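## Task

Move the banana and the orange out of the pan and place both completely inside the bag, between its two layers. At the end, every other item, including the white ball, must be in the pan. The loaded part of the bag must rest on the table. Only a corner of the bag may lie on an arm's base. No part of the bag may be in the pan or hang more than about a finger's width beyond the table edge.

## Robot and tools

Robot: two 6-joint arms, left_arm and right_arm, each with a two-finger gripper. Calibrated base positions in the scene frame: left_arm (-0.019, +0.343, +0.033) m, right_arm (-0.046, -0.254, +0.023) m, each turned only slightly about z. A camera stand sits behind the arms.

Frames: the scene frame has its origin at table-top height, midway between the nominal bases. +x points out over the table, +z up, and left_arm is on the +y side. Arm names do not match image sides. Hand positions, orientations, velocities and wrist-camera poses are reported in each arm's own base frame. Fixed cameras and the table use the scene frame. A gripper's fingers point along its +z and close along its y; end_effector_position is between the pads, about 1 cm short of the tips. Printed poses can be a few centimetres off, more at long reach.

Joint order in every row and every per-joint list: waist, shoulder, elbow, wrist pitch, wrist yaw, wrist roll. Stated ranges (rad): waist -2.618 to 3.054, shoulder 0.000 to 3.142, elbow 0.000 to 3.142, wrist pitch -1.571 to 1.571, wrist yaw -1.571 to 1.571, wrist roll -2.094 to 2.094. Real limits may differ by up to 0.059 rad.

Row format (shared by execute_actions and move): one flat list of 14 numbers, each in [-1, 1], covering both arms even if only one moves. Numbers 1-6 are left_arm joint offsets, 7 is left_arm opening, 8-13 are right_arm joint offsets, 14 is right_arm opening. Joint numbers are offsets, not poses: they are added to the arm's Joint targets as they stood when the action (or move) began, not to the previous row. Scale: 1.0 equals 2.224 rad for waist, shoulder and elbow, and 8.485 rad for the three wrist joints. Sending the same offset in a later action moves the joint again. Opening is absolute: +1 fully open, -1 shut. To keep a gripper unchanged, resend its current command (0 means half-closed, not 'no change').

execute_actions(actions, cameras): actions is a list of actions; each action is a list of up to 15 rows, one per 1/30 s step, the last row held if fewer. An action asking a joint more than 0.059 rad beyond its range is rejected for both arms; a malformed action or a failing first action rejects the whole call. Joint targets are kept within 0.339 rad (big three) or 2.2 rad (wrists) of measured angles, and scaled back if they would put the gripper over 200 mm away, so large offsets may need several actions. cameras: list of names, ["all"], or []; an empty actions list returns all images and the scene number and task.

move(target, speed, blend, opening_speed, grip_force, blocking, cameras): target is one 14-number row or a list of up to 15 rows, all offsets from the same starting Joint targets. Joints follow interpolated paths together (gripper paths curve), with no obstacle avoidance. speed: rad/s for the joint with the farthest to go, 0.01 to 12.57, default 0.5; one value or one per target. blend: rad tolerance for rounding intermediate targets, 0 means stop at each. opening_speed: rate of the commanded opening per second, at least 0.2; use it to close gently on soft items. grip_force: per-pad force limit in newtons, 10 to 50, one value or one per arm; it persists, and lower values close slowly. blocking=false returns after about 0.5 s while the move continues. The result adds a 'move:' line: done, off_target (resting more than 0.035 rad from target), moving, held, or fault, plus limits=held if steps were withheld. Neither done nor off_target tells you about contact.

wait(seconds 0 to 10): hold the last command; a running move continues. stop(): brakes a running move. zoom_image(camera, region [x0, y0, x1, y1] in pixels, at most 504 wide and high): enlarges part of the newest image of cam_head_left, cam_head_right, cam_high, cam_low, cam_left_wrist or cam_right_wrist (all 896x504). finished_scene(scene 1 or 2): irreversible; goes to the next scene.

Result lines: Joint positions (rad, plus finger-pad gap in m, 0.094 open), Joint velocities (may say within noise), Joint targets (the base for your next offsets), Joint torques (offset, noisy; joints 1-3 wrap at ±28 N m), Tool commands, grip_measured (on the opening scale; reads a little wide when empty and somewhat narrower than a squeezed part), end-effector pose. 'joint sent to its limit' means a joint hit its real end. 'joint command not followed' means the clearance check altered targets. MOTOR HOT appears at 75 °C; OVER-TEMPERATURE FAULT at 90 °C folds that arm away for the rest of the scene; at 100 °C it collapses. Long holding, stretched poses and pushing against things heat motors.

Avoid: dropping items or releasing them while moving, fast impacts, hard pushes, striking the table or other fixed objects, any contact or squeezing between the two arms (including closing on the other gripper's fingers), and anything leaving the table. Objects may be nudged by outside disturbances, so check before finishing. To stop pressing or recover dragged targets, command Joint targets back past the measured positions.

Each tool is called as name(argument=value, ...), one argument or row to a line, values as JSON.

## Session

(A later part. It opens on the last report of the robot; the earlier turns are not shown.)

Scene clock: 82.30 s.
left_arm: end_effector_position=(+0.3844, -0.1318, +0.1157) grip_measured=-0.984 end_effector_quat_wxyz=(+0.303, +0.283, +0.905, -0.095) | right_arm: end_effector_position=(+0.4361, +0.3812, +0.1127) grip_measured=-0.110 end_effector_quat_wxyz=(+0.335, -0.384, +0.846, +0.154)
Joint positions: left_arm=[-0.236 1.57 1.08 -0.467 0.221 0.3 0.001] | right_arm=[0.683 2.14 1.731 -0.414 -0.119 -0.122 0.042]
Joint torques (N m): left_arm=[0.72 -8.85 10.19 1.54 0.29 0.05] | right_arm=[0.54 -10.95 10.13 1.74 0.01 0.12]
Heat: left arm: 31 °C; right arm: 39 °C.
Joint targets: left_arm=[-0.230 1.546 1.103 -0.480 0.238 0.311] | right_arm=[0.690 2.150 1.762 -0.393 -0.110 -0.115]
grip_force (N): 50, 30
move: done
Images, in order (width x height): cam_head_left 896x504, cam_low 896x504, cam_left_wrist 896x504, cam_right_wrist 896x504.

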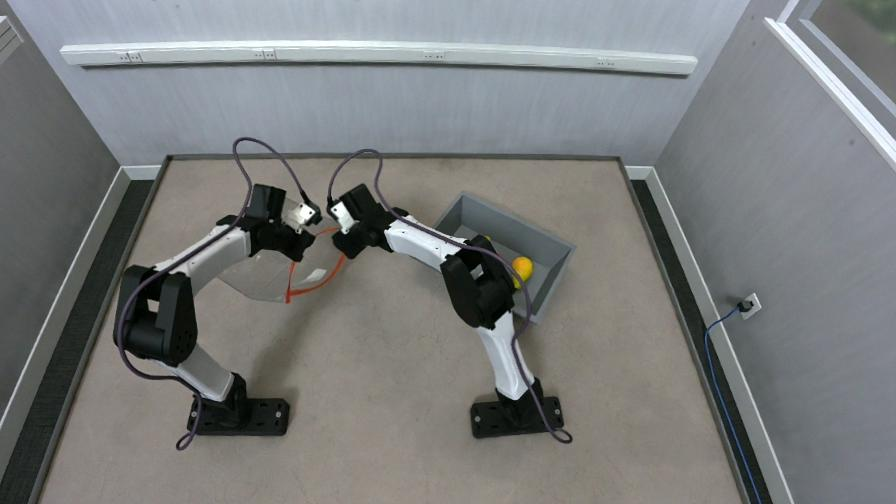

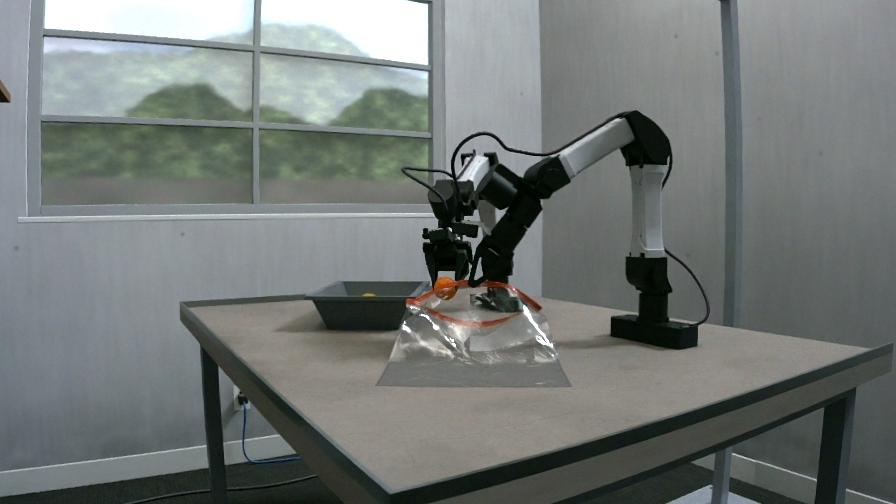

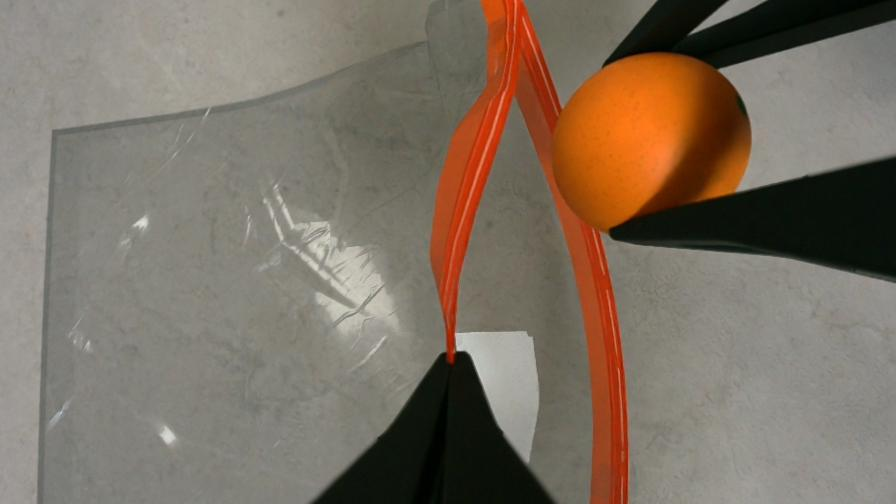

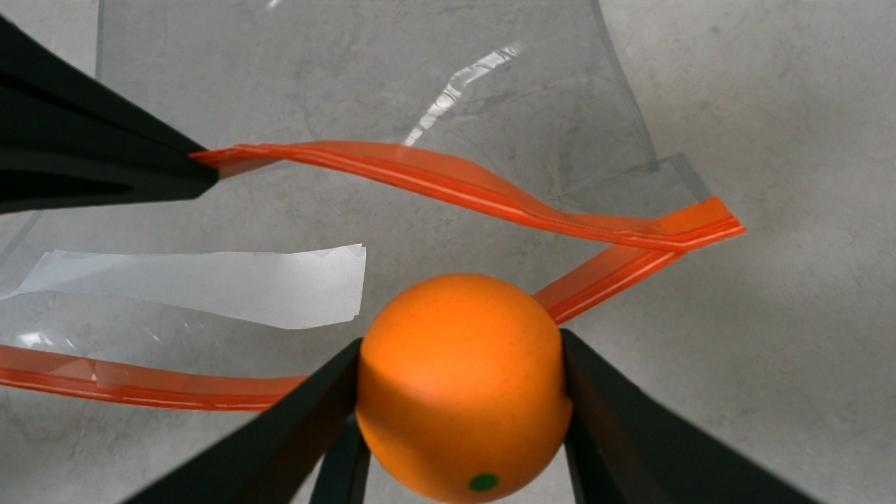

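move(
  target=[
    [0,0,0,0,0,0,-1.0, 0.0022,0.0301,0.0058,0.0064,0.0004,-0.0002,-0.16],
    [0,0,0,0,0,0,-1.0, 0.0081,0.1272,0.0949,0.0086,0.0014,0.0009,-0.16],
  ],
  speed=0.2,
  blend=0.02,
  cameras=["cam_right_wrist", "cam_left_wrist", "cam_low", "cam_head_left"],
)

zoom_image(
  camera="cam_low",
  region=[370, 240, 590, 400],
)

Scene clock: 85.93 s.
left_arm: end_effector_position=(+0.3844, -0.1318, +0.1157) grip_measured=-0.984 end_effector_quat_wxyz=(+0.303, +0.283, +0.905, -0.095) | right_arm: end_effector_position=(+0.4709, +0.4214, +0.0474) grip_measured=-0.110 end_effector_quat_wxyz=(+0.336, -0.386, +0.845, +0.153)
Joint positions: left_arm=[-0.236 1.57 1.08 -0.467 0.221 0.3 0.001] | right_arm=[0.701 2.42 1.94 -0.34 -0.107 -0.115 0.042]
Joint torques (N m): left_arm=[0.73 -8.83 10.21 1.53 0.3 0.06] | right_arm=[0.66 -12.51 10.15 1.68 0.04 0.1]
Heat: left arm: 31 °C; right arm: 40 °C.
Joint targets: left_arm=[-0.230 1.546 1.103 -0.480 0.238 0.311] | right_arm=[0.708 2.433 1.973 -0.320 -0.098 -0.107]
grip_force (N): 50, 30
move: done
Images, in order (width x height): cam_head_left 896x504, cam_low 896x504, cam_left_wrist 896x504, cam_right_wrist 896x504.

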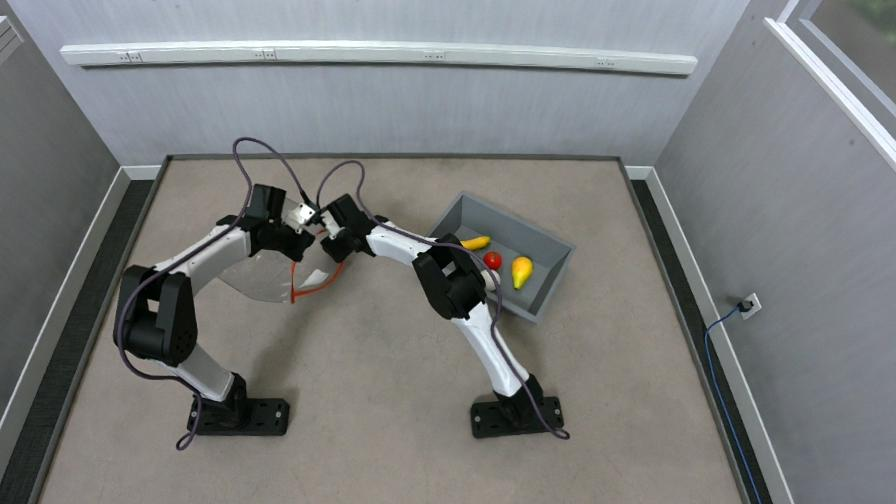

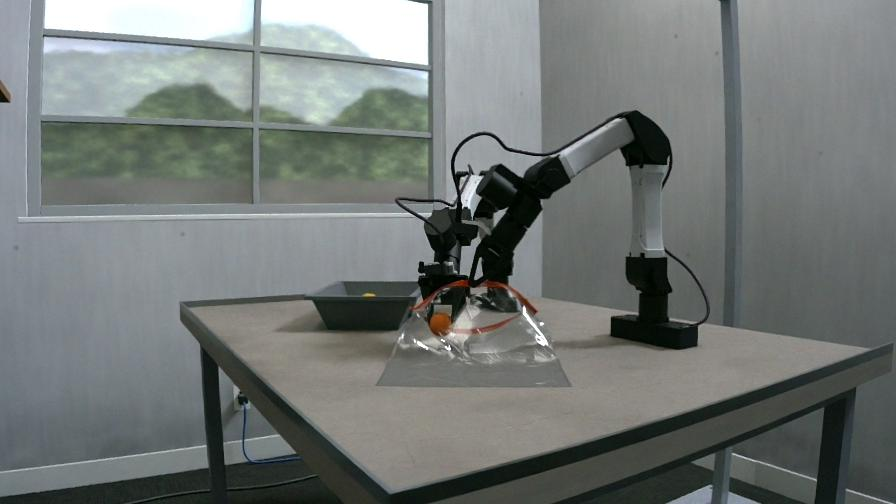

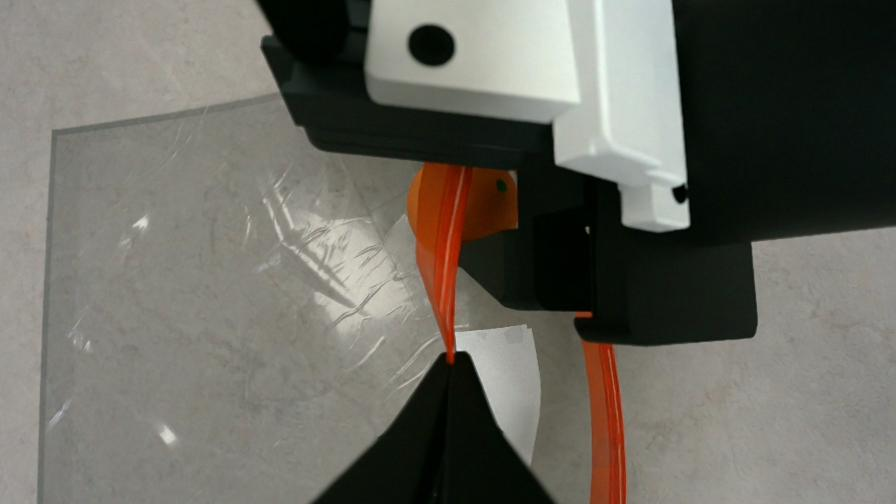

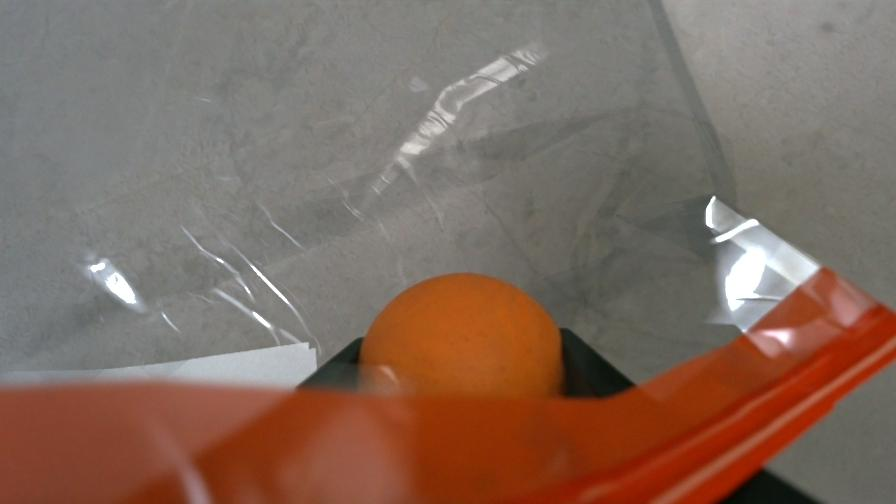

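Scaled by 2.291 from the camera's 896x504 image, which has a finer 1280x720 frame.

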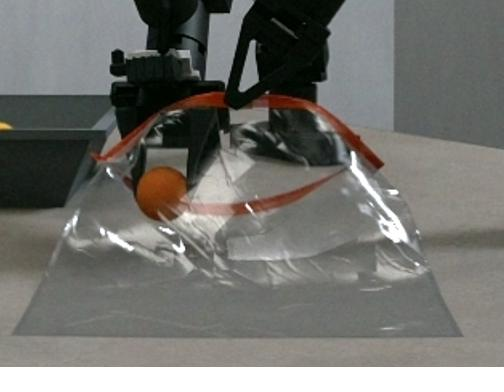

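move(
  target=[
    [0,0,0,0,0,0,-1.0, 0,0.0072,-0.0270,0.0050,0,0,-0.16],
    [0,0,0,0,0,0,-1.0, 0,0.0072,-0.0270,0.0050,0,0,0.15],
  ],
  speed=0.15,
  opening_speed=0.5,
  cameras=["cam_right_wrist", "cam_left_wrist", "cam_low"],
)

zoom_image(
  camera="cam_low",
  region=[370, 240, 590, 400],
)

Scene clock: 88.67 s.
left_arm: end_effector_position=(+0.3844, -0.1318, +0.1157) grip_measured=-0.984 end_effector_quat_wxyz=(+0.303, +0.283, +0.905, -0.095) | right_arm: end_effector_position=(+0.4708, +0.4217, +0.0336) grip_measured=+0.149 end_effector_quat_wxyz=(+0.336, -0.386, +0.845, +0.154)
Joint positions: left_arm=[-0.236 1.57 1.08 -0.467 0.221 0.3 0.001] | right_arm=[0.701 2.437 1.914 -0.297 -0.107 -0.114 0.054]
Joint torques (N m): left_arm=[0.72 -8.84 10.22 1.54 0.31 0.06] | right_arm=[0.69 -12.57 6.94 1.7 0.02 0.12]
Heat: left arm: 32 °C; right arm: 40 °C.
Joint targets: left_arm=[-0.230 1.546 1.103 -0.480 0.238 0.311] | right_arm=[0.708 2.449 1.912 -0.278 -0.098 -0.107]
grip_force (N): 50, 30
move: done
Images, in order (width x height): cam_low 896x504, cam_left_wrist 896x504, cam_right_wrist 896x504.

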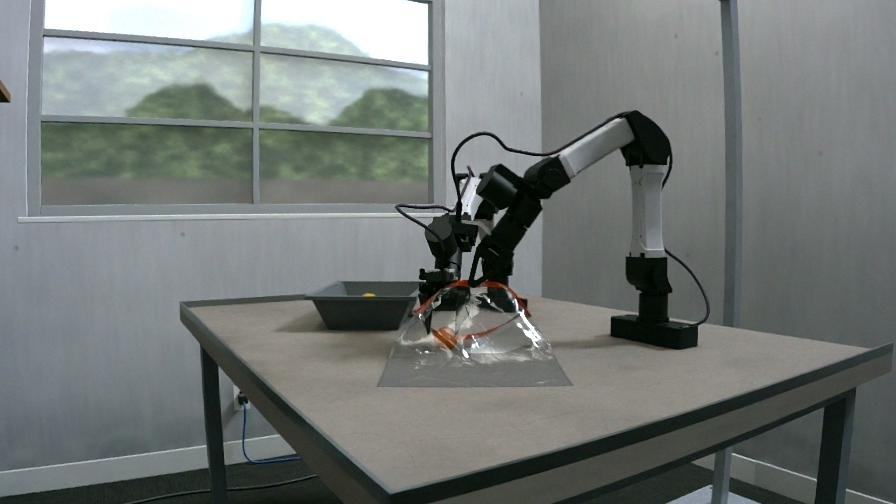

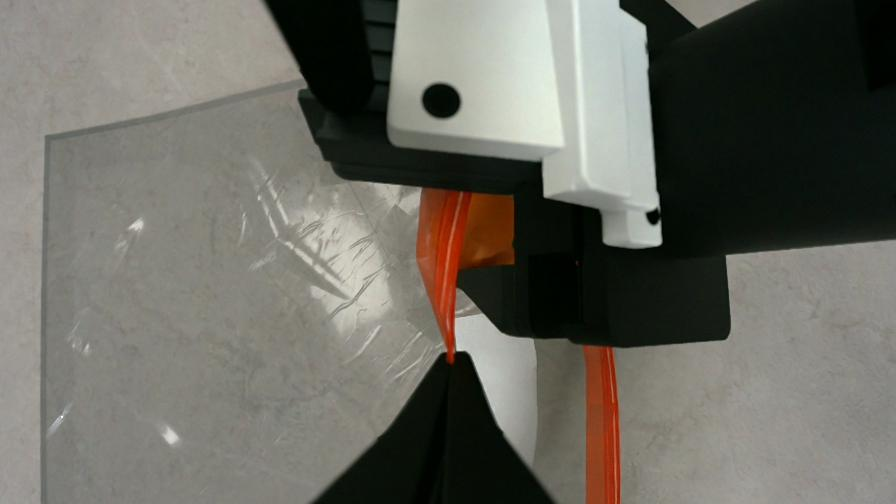

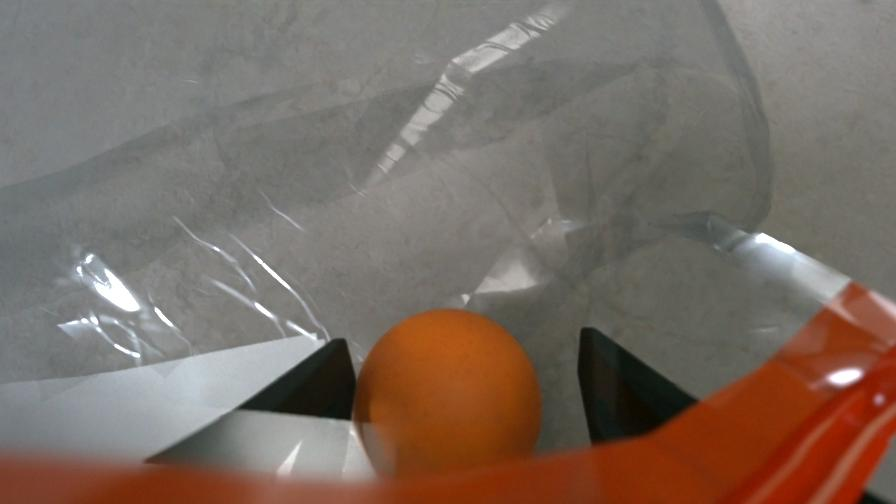

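Scaled by 2.291 from the camera's 896x504 image, which has a finer 1280x720 frame.

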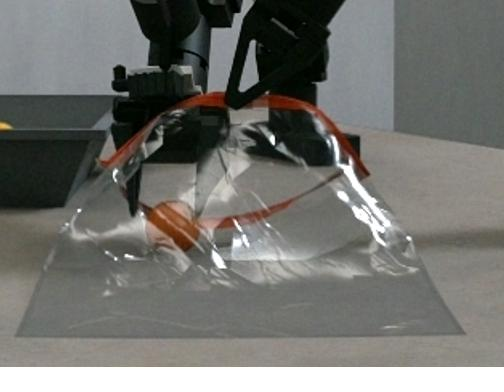

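move(
  target=[
    [0,0,0,0,0,0,-1.0, -0.0022,-0.0288,0.0270,-0.0067,-0.0011,-0.0009,0.15],
    [0,0,0,0,0,0,-1.0, -0.0112,-0.1277,-0.0764,-0.0103,-0.0028,-0.0025,0.15],
    [0,0,0,0,0,0,-1.0, -0.0135,-0.1524,-0.0827,-0.0173,-0.0033,-0.0026,0.15],
  ],
  speed=[0.12, 0.2, 0.3],
  blend=0.02,
  cameras=["cam_right_wrist", "cam_left_wrist", "cam_low"],
)

zoom_image(
  camera="cam_low",
  region=[370, 240, 590, 400],
)

Scene clock: 97.17 s.
left_arm: end_effector_position=(+0.3844, -0.1318, +0.1157) grip_measured=-0.984 end_effector_quat_wxyz=(+0.303, +0.283, +0.905, -0.096) | right_arm: end_effector_position=(+0.4342, +0.3800, +0.1011) grip_measured=+0.149 end_effector_quat_wxyz=(+0.322, -0.385, +0.852, +0.150)
Joint positions: left_arm=[-0.236 1.57 1.08 -0.467 0.221 0.3 0.001] | right_arm=[0.684 2.158 1.733 -0.427 -0.116 -0.121 0.054]
Joint torques (N m): left_arm=[0.76 -8.87 10.18 1.53 0.31 0.05] | right_arm=[-0.61 -16.1 6.8 1.49 -0.17 -0.04]
Heat: left arm: 32 °C; right arm: 43 °C.
Joint targets: left_arm=[-0.230 1.546 1.103 -0.480 0.238 0.311] | right_arm=[0.678 2.110 1.729 -0.425 -0.126 -0.129]
grip_force (N): 50, 30
move: off_target (right_arm); right_arm: the shoulder is farthest, 0.048 rad from its target
Images, in order (width x height): cam_low 896x504, cam_left_wrist 896x504, cam_right_wrist 896x504.

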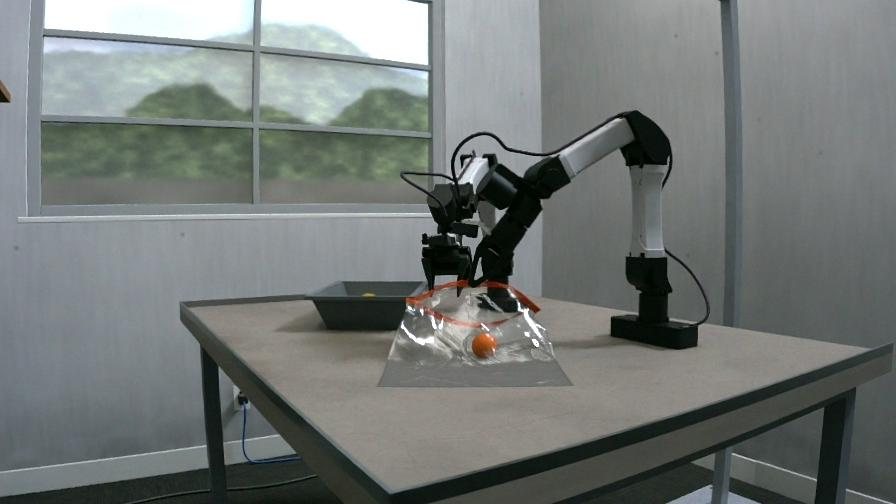

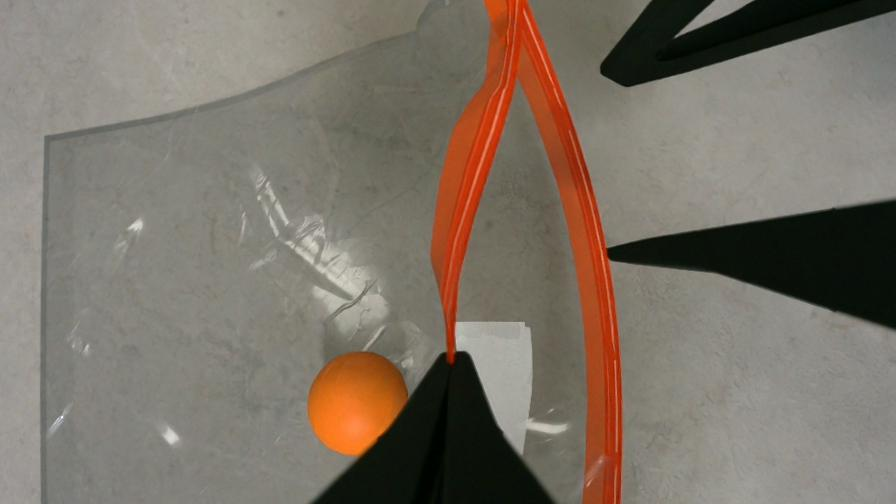

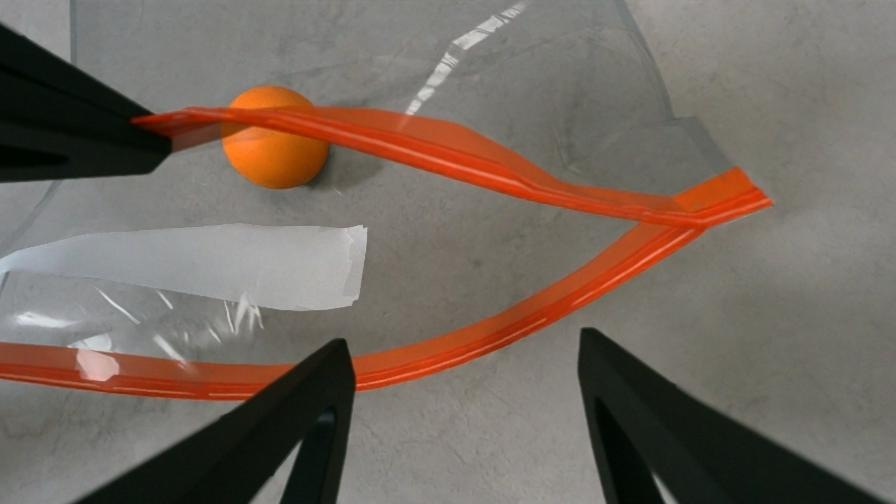

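Scaled by 2.291 from the camera's 896x504 image, which has a finer 1280x720 frame.

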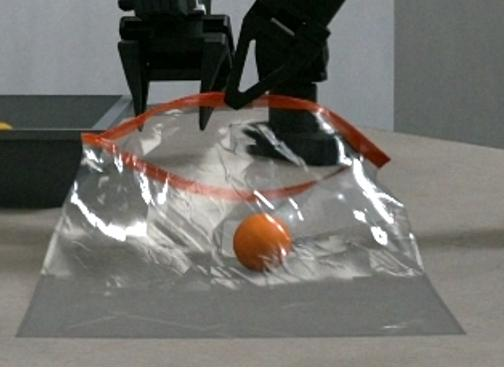

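move(
  target=[
    [0,0,0,0,0,0,-1.0, -0.0085,-0.1394,-0.1142,-0.0047,-0.0013,-0.0009,0.15],
    [0,0,0,0,0,0,-1.0, -0.1924,-0.0809,0.0409,-0.0678,-0.0240,-0.0909,0.15],
    [0,0,0,0,0,0,-1.0, -0.3799,0.0944,0.2001,-0.1311,-0.0466,-0.1976,0.15],
  ],
  speed=[0.5, 0.9, 0.9],
  blend=0.1,
  cameras=["cam_right_wrist", "cam_head_left", "cam_high"],
)

Scene clock: 101.07 s.
left_arm: end_effector_position=(+0.3844, -0.1318, +0.1157) grip_measured=-0.984 end_effector_quat_wxyz=(+0.303, +0.283, +0.905, -0.096) | right_arm: end_effector_position=(+0.4309, +0.0117, +0.1041) grip_measured=+0.149 end_effector_quat_wxyz=(-0.177, +0.692, -0.675, -0.186)
Joint positions: left_arm=[-0.236 1.57 1.08 -0.467 0.221 0.3 0.001] | right_arm=[-0.17 2.31 2.149 -1.528 -0.508 -1.797 0.054]
Joint torques (N m): left_arm=[0.68 -8.87 10.18 1.53 0.29 0.06] | right_arm=[0.21 -10.78 8.18 -0.12 -0.48 -0.11]
Heat: left arm: 32 °C; right arm: 44 °C.
Joint targets: left_arm=[-0.230 1.546 1.103 -0.480 0.238 0.311] | right_arm=[-0.167 2.321 2.174 -1.537 -0.521 -1.806]
grip_force (N): 50, 30
move: done
Images, in order (width x height): cam_head_left 896x504, cam_high 896x504, cam_right_wrist 896x504.

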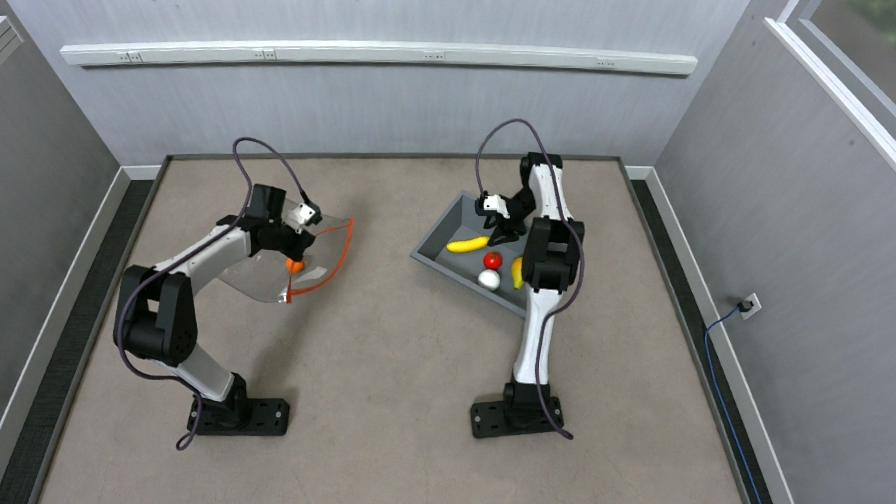

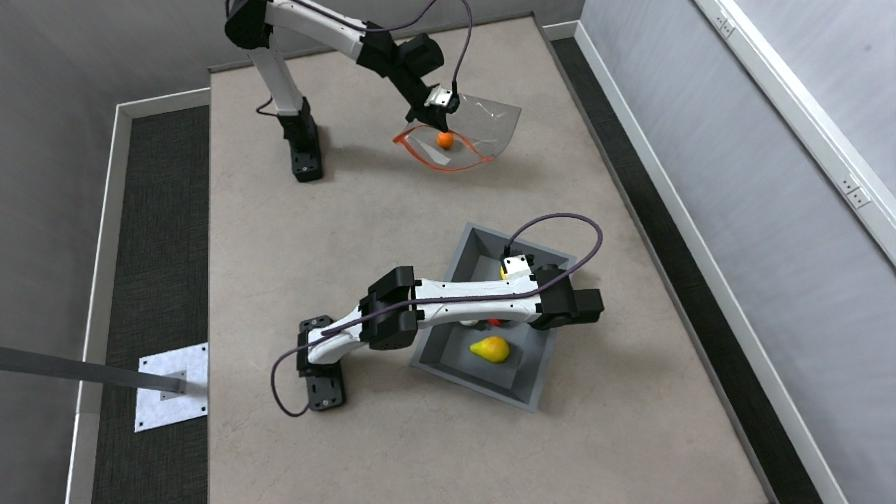

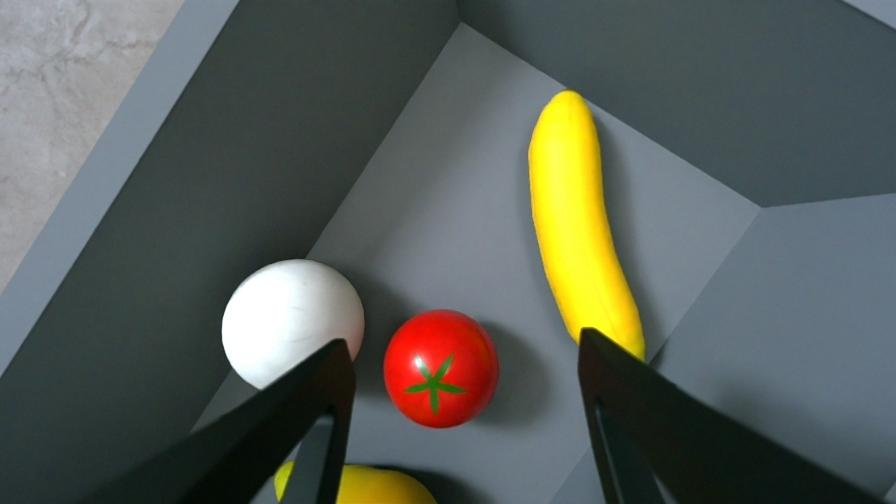

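move(
  target=[0,0,0,0,0,0,-1.0, 0.0355,0.0800,0.0598,0.0180,-0.0014,-0.0192,0.25],
  speed=0.35,
  cameras=["cam_right_wrist", "cam_high"],
)

Scene clock: 106.60 s.
left_arm: end_effector_position=(+0.3844, -0.1318, +0.1157) grip_measured=-0.984 end_effector_quat_wxyz=(+0.303, +0.283, +0.905, -0.096) | right_arm: end_effector_position=(+0.4811, +0.0436, +0.0576) grip_measured=+0.249 end_effector_quat_wxyz=(-0.212, +0.776, -0.576, -0.145)
Joint positions: left_arm=[-0.236 1.57 1.08 -0.467 0.221 0.3 0.001] | right_arm=[-0.09 2.488 2.282 -1.393 -0.52 -1.961 0.059]
Joint torques (N m): left_arm=[0.73 -8.87 10.17 1.54 0.29 0.06] | right_arm=[0.21 -12.03 8.35 0.2 -0.47 0.01]
Heat: left arm: 33 °C; right arm: 45 °C.
Joint targets: left_arm=[-0.230 1.546 1.103 -0.480 0.238 0.311] | right_arm=[-0.088 2.498 2.307 -1.384 -0.533 -1.969]
grip_force (N): 50, 30
move: done
Images, in order (width x height): cam_high 896x504, cam_right_wrist 896x504.

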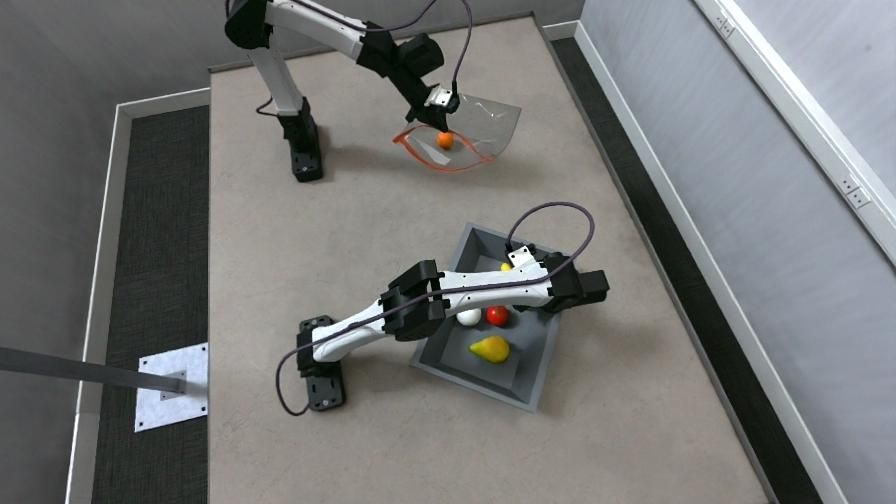

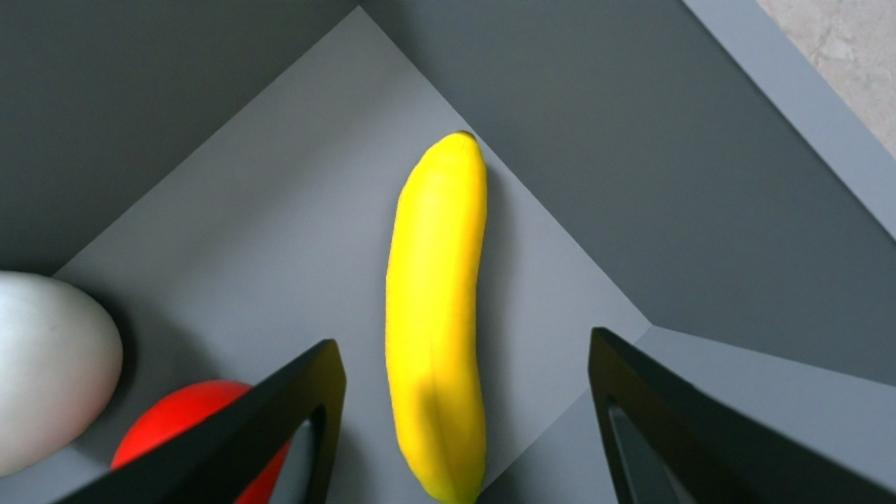

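move(
  target=[
    [0,0,0,0,0,0,-1.0, -0.0063,0.0049,-0.0845,0.0193,0.0002,-0.0008,0.0],
    [0,0,0,0,0,0,-1.0, -0.0063,0.0049,-0.0845,0.0193,0.0002,-0.0008,-0.52],
  ],
  speed=0.25,
  opening_speed=0.7,
  cameras=["cam_right_wrist", "cam_high"],
)

Scene clock: 111.57 s.
left_arm: end_effector_position=(+0.3844, -0.1318, +0.1157) grip_measured=-0.984 end_effector_quat_wxyz=(+0.303, +0.283, +0.905, -0.096) | right_arm: end_effector_position=(+0.4792, +0.0425, +0.0133) grip_measured=-0.517 end_effector_quat_wxyz=(-0.213, +0.776, -0.575, -0.147)
Joint positions: left_arm=[-0.236 1.57 1.08 -0.467 0.221 0.3 0.001] | right_arm=[-0.093 2.497 2.121 -1.229 -0.522 -1.968 0.023]
Joint torques (N m): left_arm=[0.7 -8.84 10.22 1.53 0.3 0.06] | right_arm=[-0.9 -11.82 5.74 0.22 -0.43 -0.02]
Heat: left arm: 33 °C; right arm: 46 °C.
Joint targets: left_arm=[-0.230 1.546 1.103 -0.480 0.238 0.311] | right_arm=[-0.102 2.509 2.119 -1.221 -0.531 -1.975]
grip_force (N): 50, 30
move: done
Images, in order (width x height): cam_high 896x504, cam_right_wrist 896x504.

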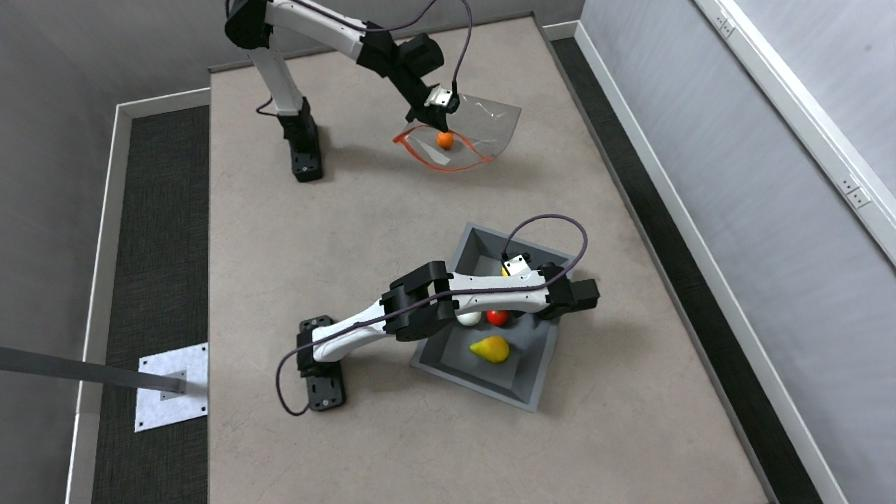

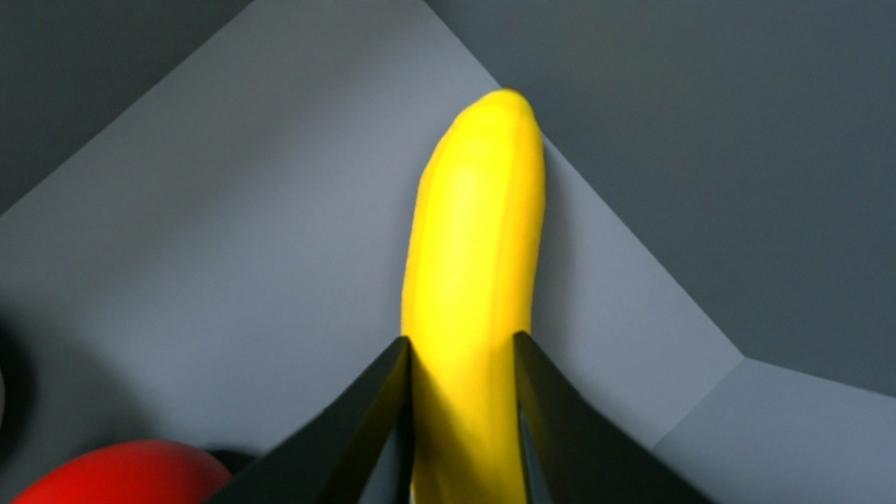

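move(
  target=[
    [0,0,0,0,0,0,-1.0, 0,0,0,0,0,0,-0.75],
    [0,0,0,0,0,0,-1.0, -0.0072,-0.0881,0.0018,-0.0225,0,-0.0012,-0.75],
  ],
  speed=0.25,
  opening_speed=0.8,
  cameras=["cam_right_wrist", "cam_head_left"],
)

Scene clock: 116.37 s.
left_arm: end_effector_position=(+0.3844, -0.1318, +0.1157) grip_measured=-0.984 end_effector_quat_wxyz=(+0.303, +0.283, +0.905, -0.096) | right_arm: end_effector_position=(+0.4507, +0.0369, +0.0754) grip_measured=-0.531 end_effector_quat_wxyz=(-0.206, +0.770, -0.582, -0.159)
Joint positions: left_arm=[-0.236 1.57 1.08 -0.467 0.221 0.3 0.001] | right_arm=[-0.112 2.36 2.121 -1.402 -0.523 -1.978 0.022]
Joint torques (N m): left_arm=[0.7 -8.84 10.21 1.53 0.29 0.05] | right_arm=[-0.65 -16.2 6.15 -0.01 -0.42 -0.03]
Heat: left arm: 33 °C; right arm: 47 °C.
Joint targets: left_arm=[-0.230 1.546 1.103 -0.480 0.238 0.311] | right_arm=[-0.118 2.313 2.123 -1.411 -0.531 -1.986]
grip_force (N): 50, 30
move: off_target (right_arm); right_arm: the shoulder is farthest, 0.047 rad from its target
Images, in order (width x height): cam_head_left 896x504, cam_right_wrist 896x504.

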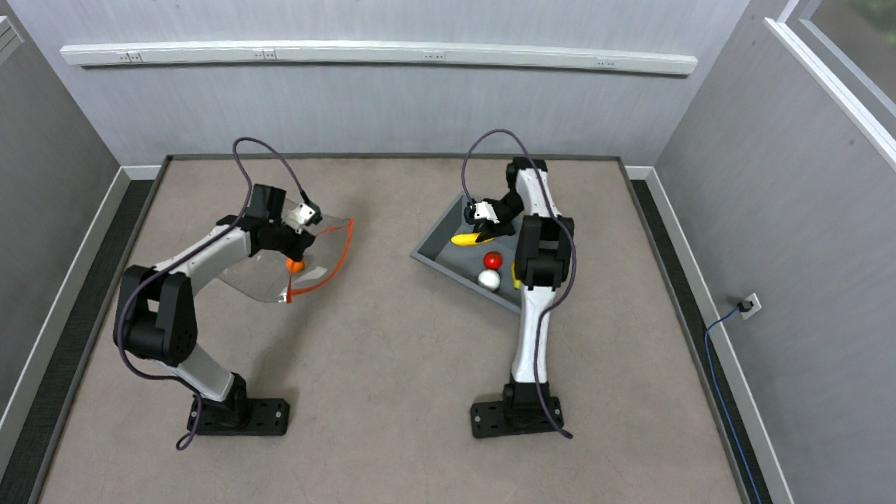

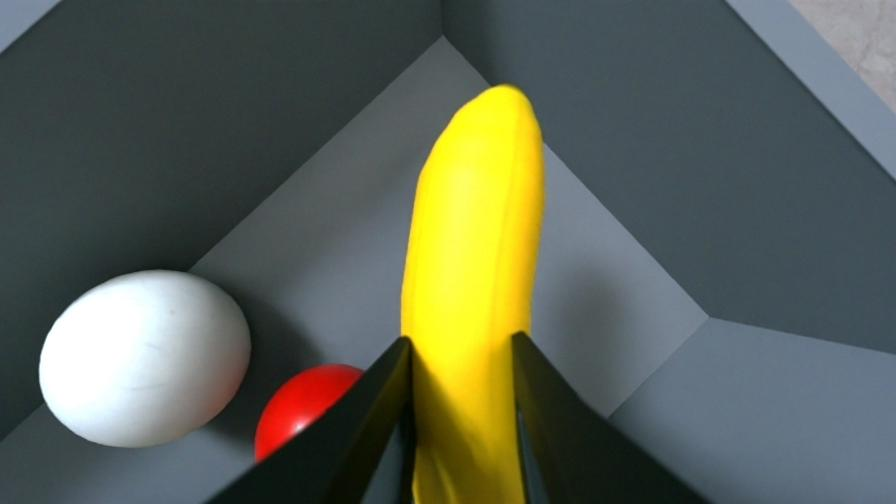

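move(
  target=[
    [0,0,0,0,0,0,-1.0, 0.0879,-0.2127,-0.1947,0.0428,0.0144,0.1320,-0.75],
    [0,0,0,0,0,0,-1.0, 0.3264,-0.1255,-0.2037,0.0810,0.0398,0.1922,-0.75],
  ],
  speed=[0.6, 0.7],
  blend=0.08,
  cameras=["cam_right_wrist", "cam_left_wrist", "cam_low", "cam_head_left"],
)

Scene clock: 120.23 s.
left_arm: end_effector_position=(+0.3844, -0.1318, +0.1157) grip_measured=-0.984 end_effector_quat_wxyz=(+0.303, +0.283, +0.905, -0.096) | right_arm: end_effector_position=(+0.3869, +0.3152, +0.1033) grip_measured=-0.532 end_effector_quat_wxyz=(+0.218, -0.475, +0.843, +0.126)
Joint positions: left_arm=[-0.236 1.57 1.08 -0.467 0.221 0.3 0.001] | right_arm=[0.614 2.027 1.67 -0.742 -0.202 -0.363 0.022]
Joint torques (N m): left_arm=[0.72 -8.87 10.22 1.53 0.3 0.05] | right_arm=[-0.57 -9.99 6.89 1.36 -0.07 0.1]
Heat: left arm: 34 °C; right arm: 48 °C.
Joint targets: left_arm=[-0.230 1.546 1.103 -0.480 0.238 0.311] | right_arm=[0.608 2.034 1.670 -0.724 -0.193 -0.355]
grip_force (N): 50, 30
move: done
Images, in order (width x height): cam_head_left 896x504, cam_low 896x504, cam_left_wrist 896x504, cam_right_wrist 896x504.

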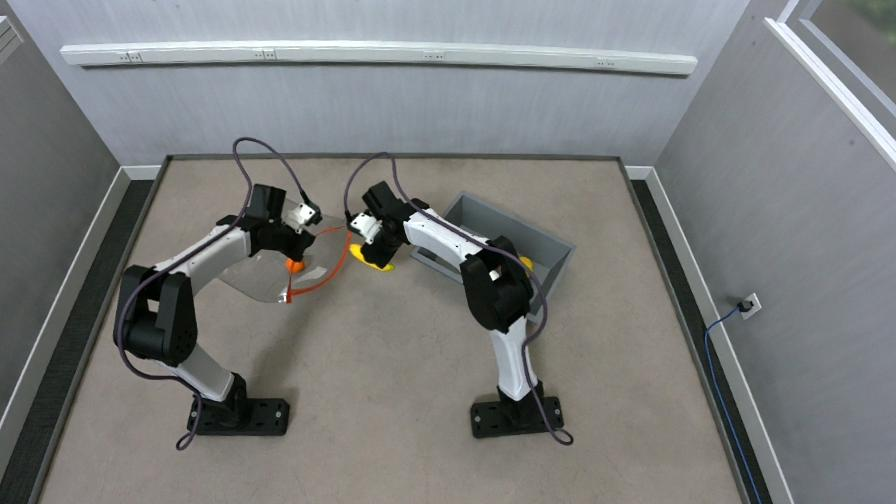

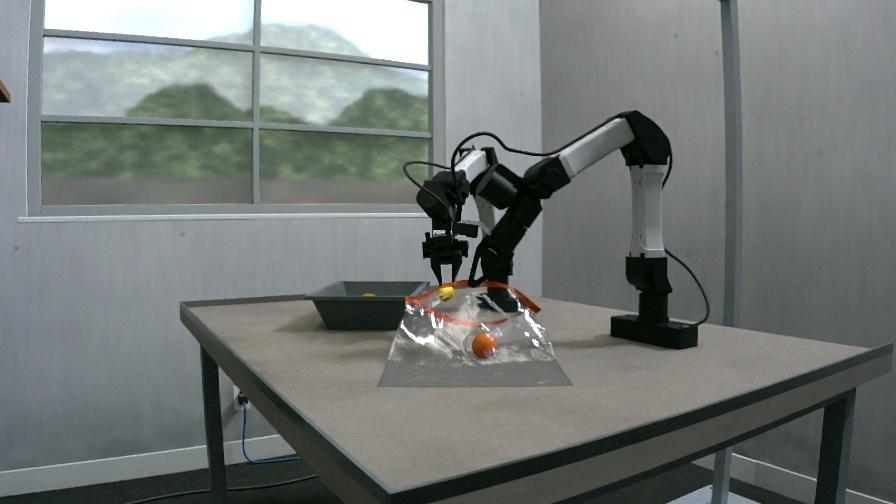

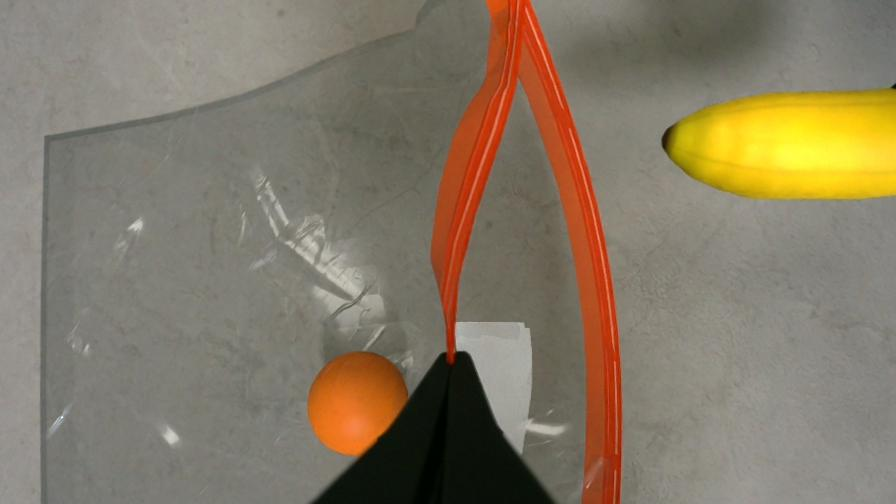

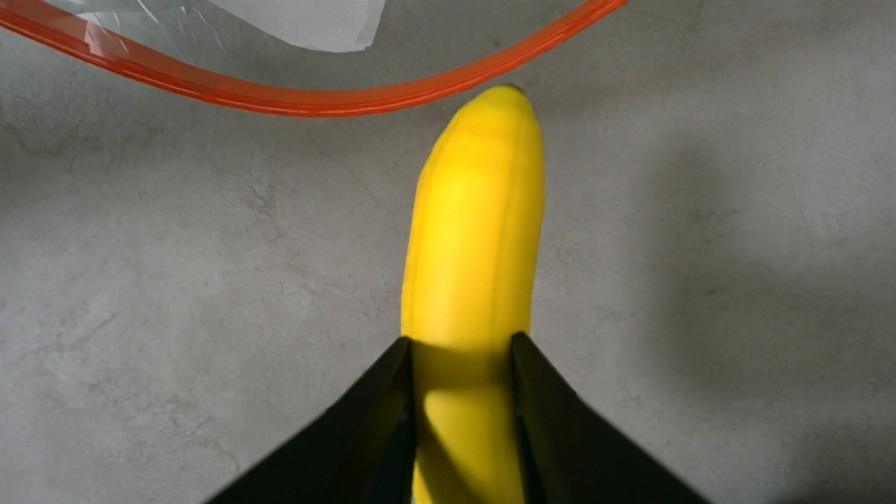

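move(
  target=[
    [0,0,0,0,0,0,-1.0, 0.0076,0.0661,0.0621,0.0041,0.0002,0.0005,-0.75],
    [0,0,0,0,0,0,-1.0, 0.0148,0.1174,0.1407,-0.0004,-0.0005,0.0027,-0.75],
  ],
  speed=0.2,
  blend=0.03,
  cameras=["cam_right_wrist", "cam_left_wrist", "cam_low", "cam_head_left"],
)

zoom_image(
  camera="cam_low",
  region=[370, 240, 590, 400],
)

Scene clock: 126.23 s.
left_arm: end_effector_position=(+0.3844, -0.1318, +0.1157) grip_measured=-0.984 end_effector_quat_wxyz=(+0.303, +0.283, +0.905, -0.096) | right_arm: end_effector_position=(+0.4338, +0.3614, +0.0789) grip_measured=-0.532 end_effector_quat_wxyz=(+0.236, -0.472, +0.839, +0.133)
Joint positions: left_arm=[-0.236 1.57 1.08 -0.467 0.221 0.3 0.001] | right_arm=[0.633 2.28 1.953 -0.729 -0.2 -0.34 0.022]
Joint torques (N m): left_arm=[0.73 -8.84 10.22 1.53 0.29 0.05] | right_arm=[0.73 -11.3 9.84 1.22 -0.11 0.13]
Heat: left arm: 34 °C; right arm: 47 °C.
Joint targets: left_arm=[-0.230 1.546 1.103 -0.480 0.238 0.311] | right_arm=[0.641 2.295 1.983 -0.728 -0.198 -0.332]
grip_force (N): 50, 30
move: done
Images, in order (width x height): cam_head_left 896x504, cam_low 896x504, cam_left_wrist 896x504, cam_right_wrist 896x504.

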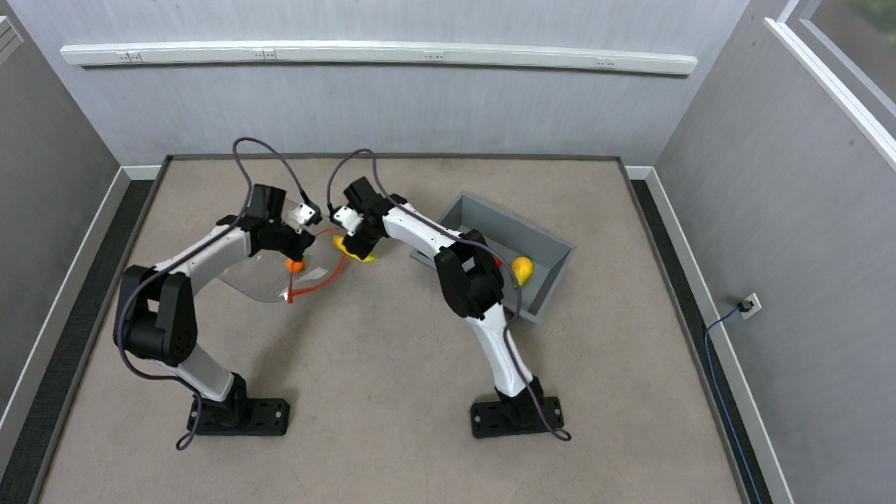

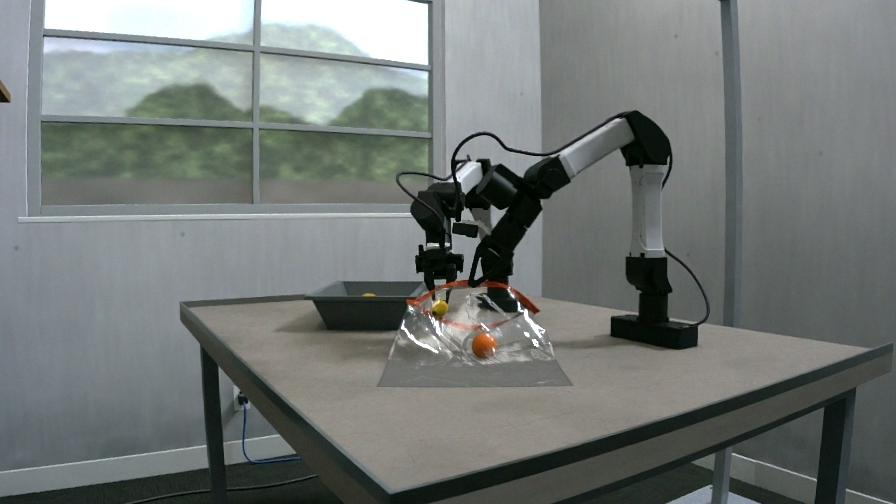

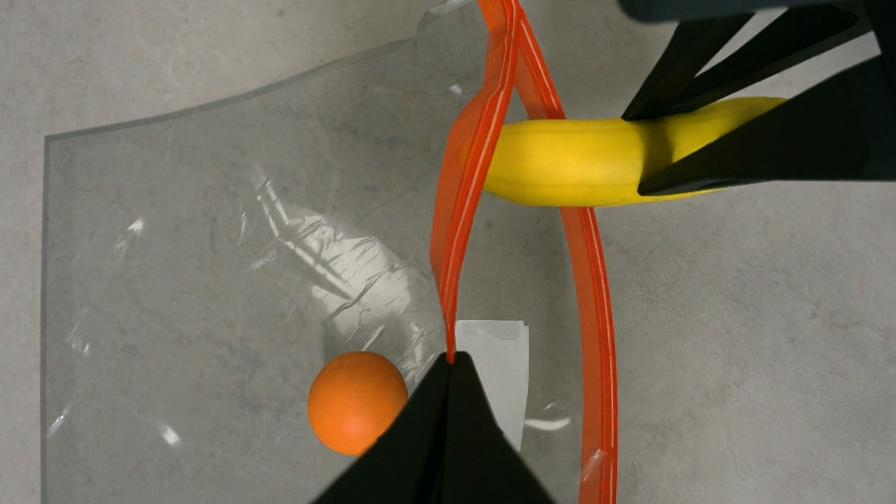

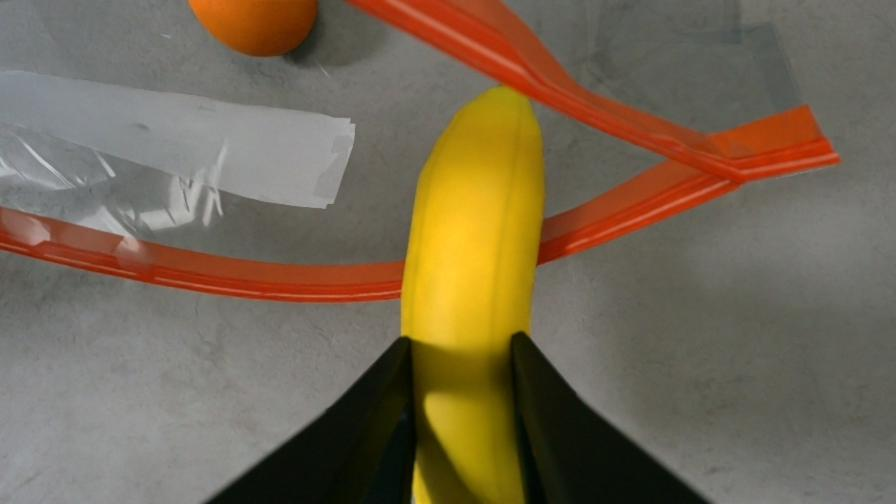

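Scaled by 2.291 from the camera's 896x504 image, which has a finer 1280x720 frame.

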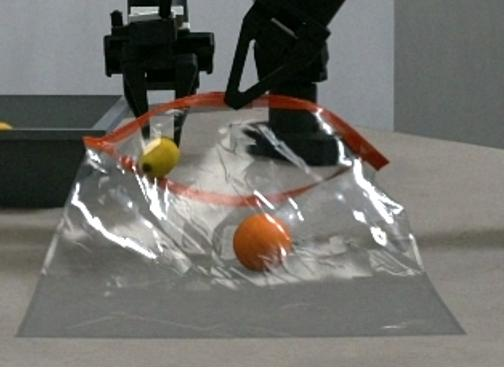

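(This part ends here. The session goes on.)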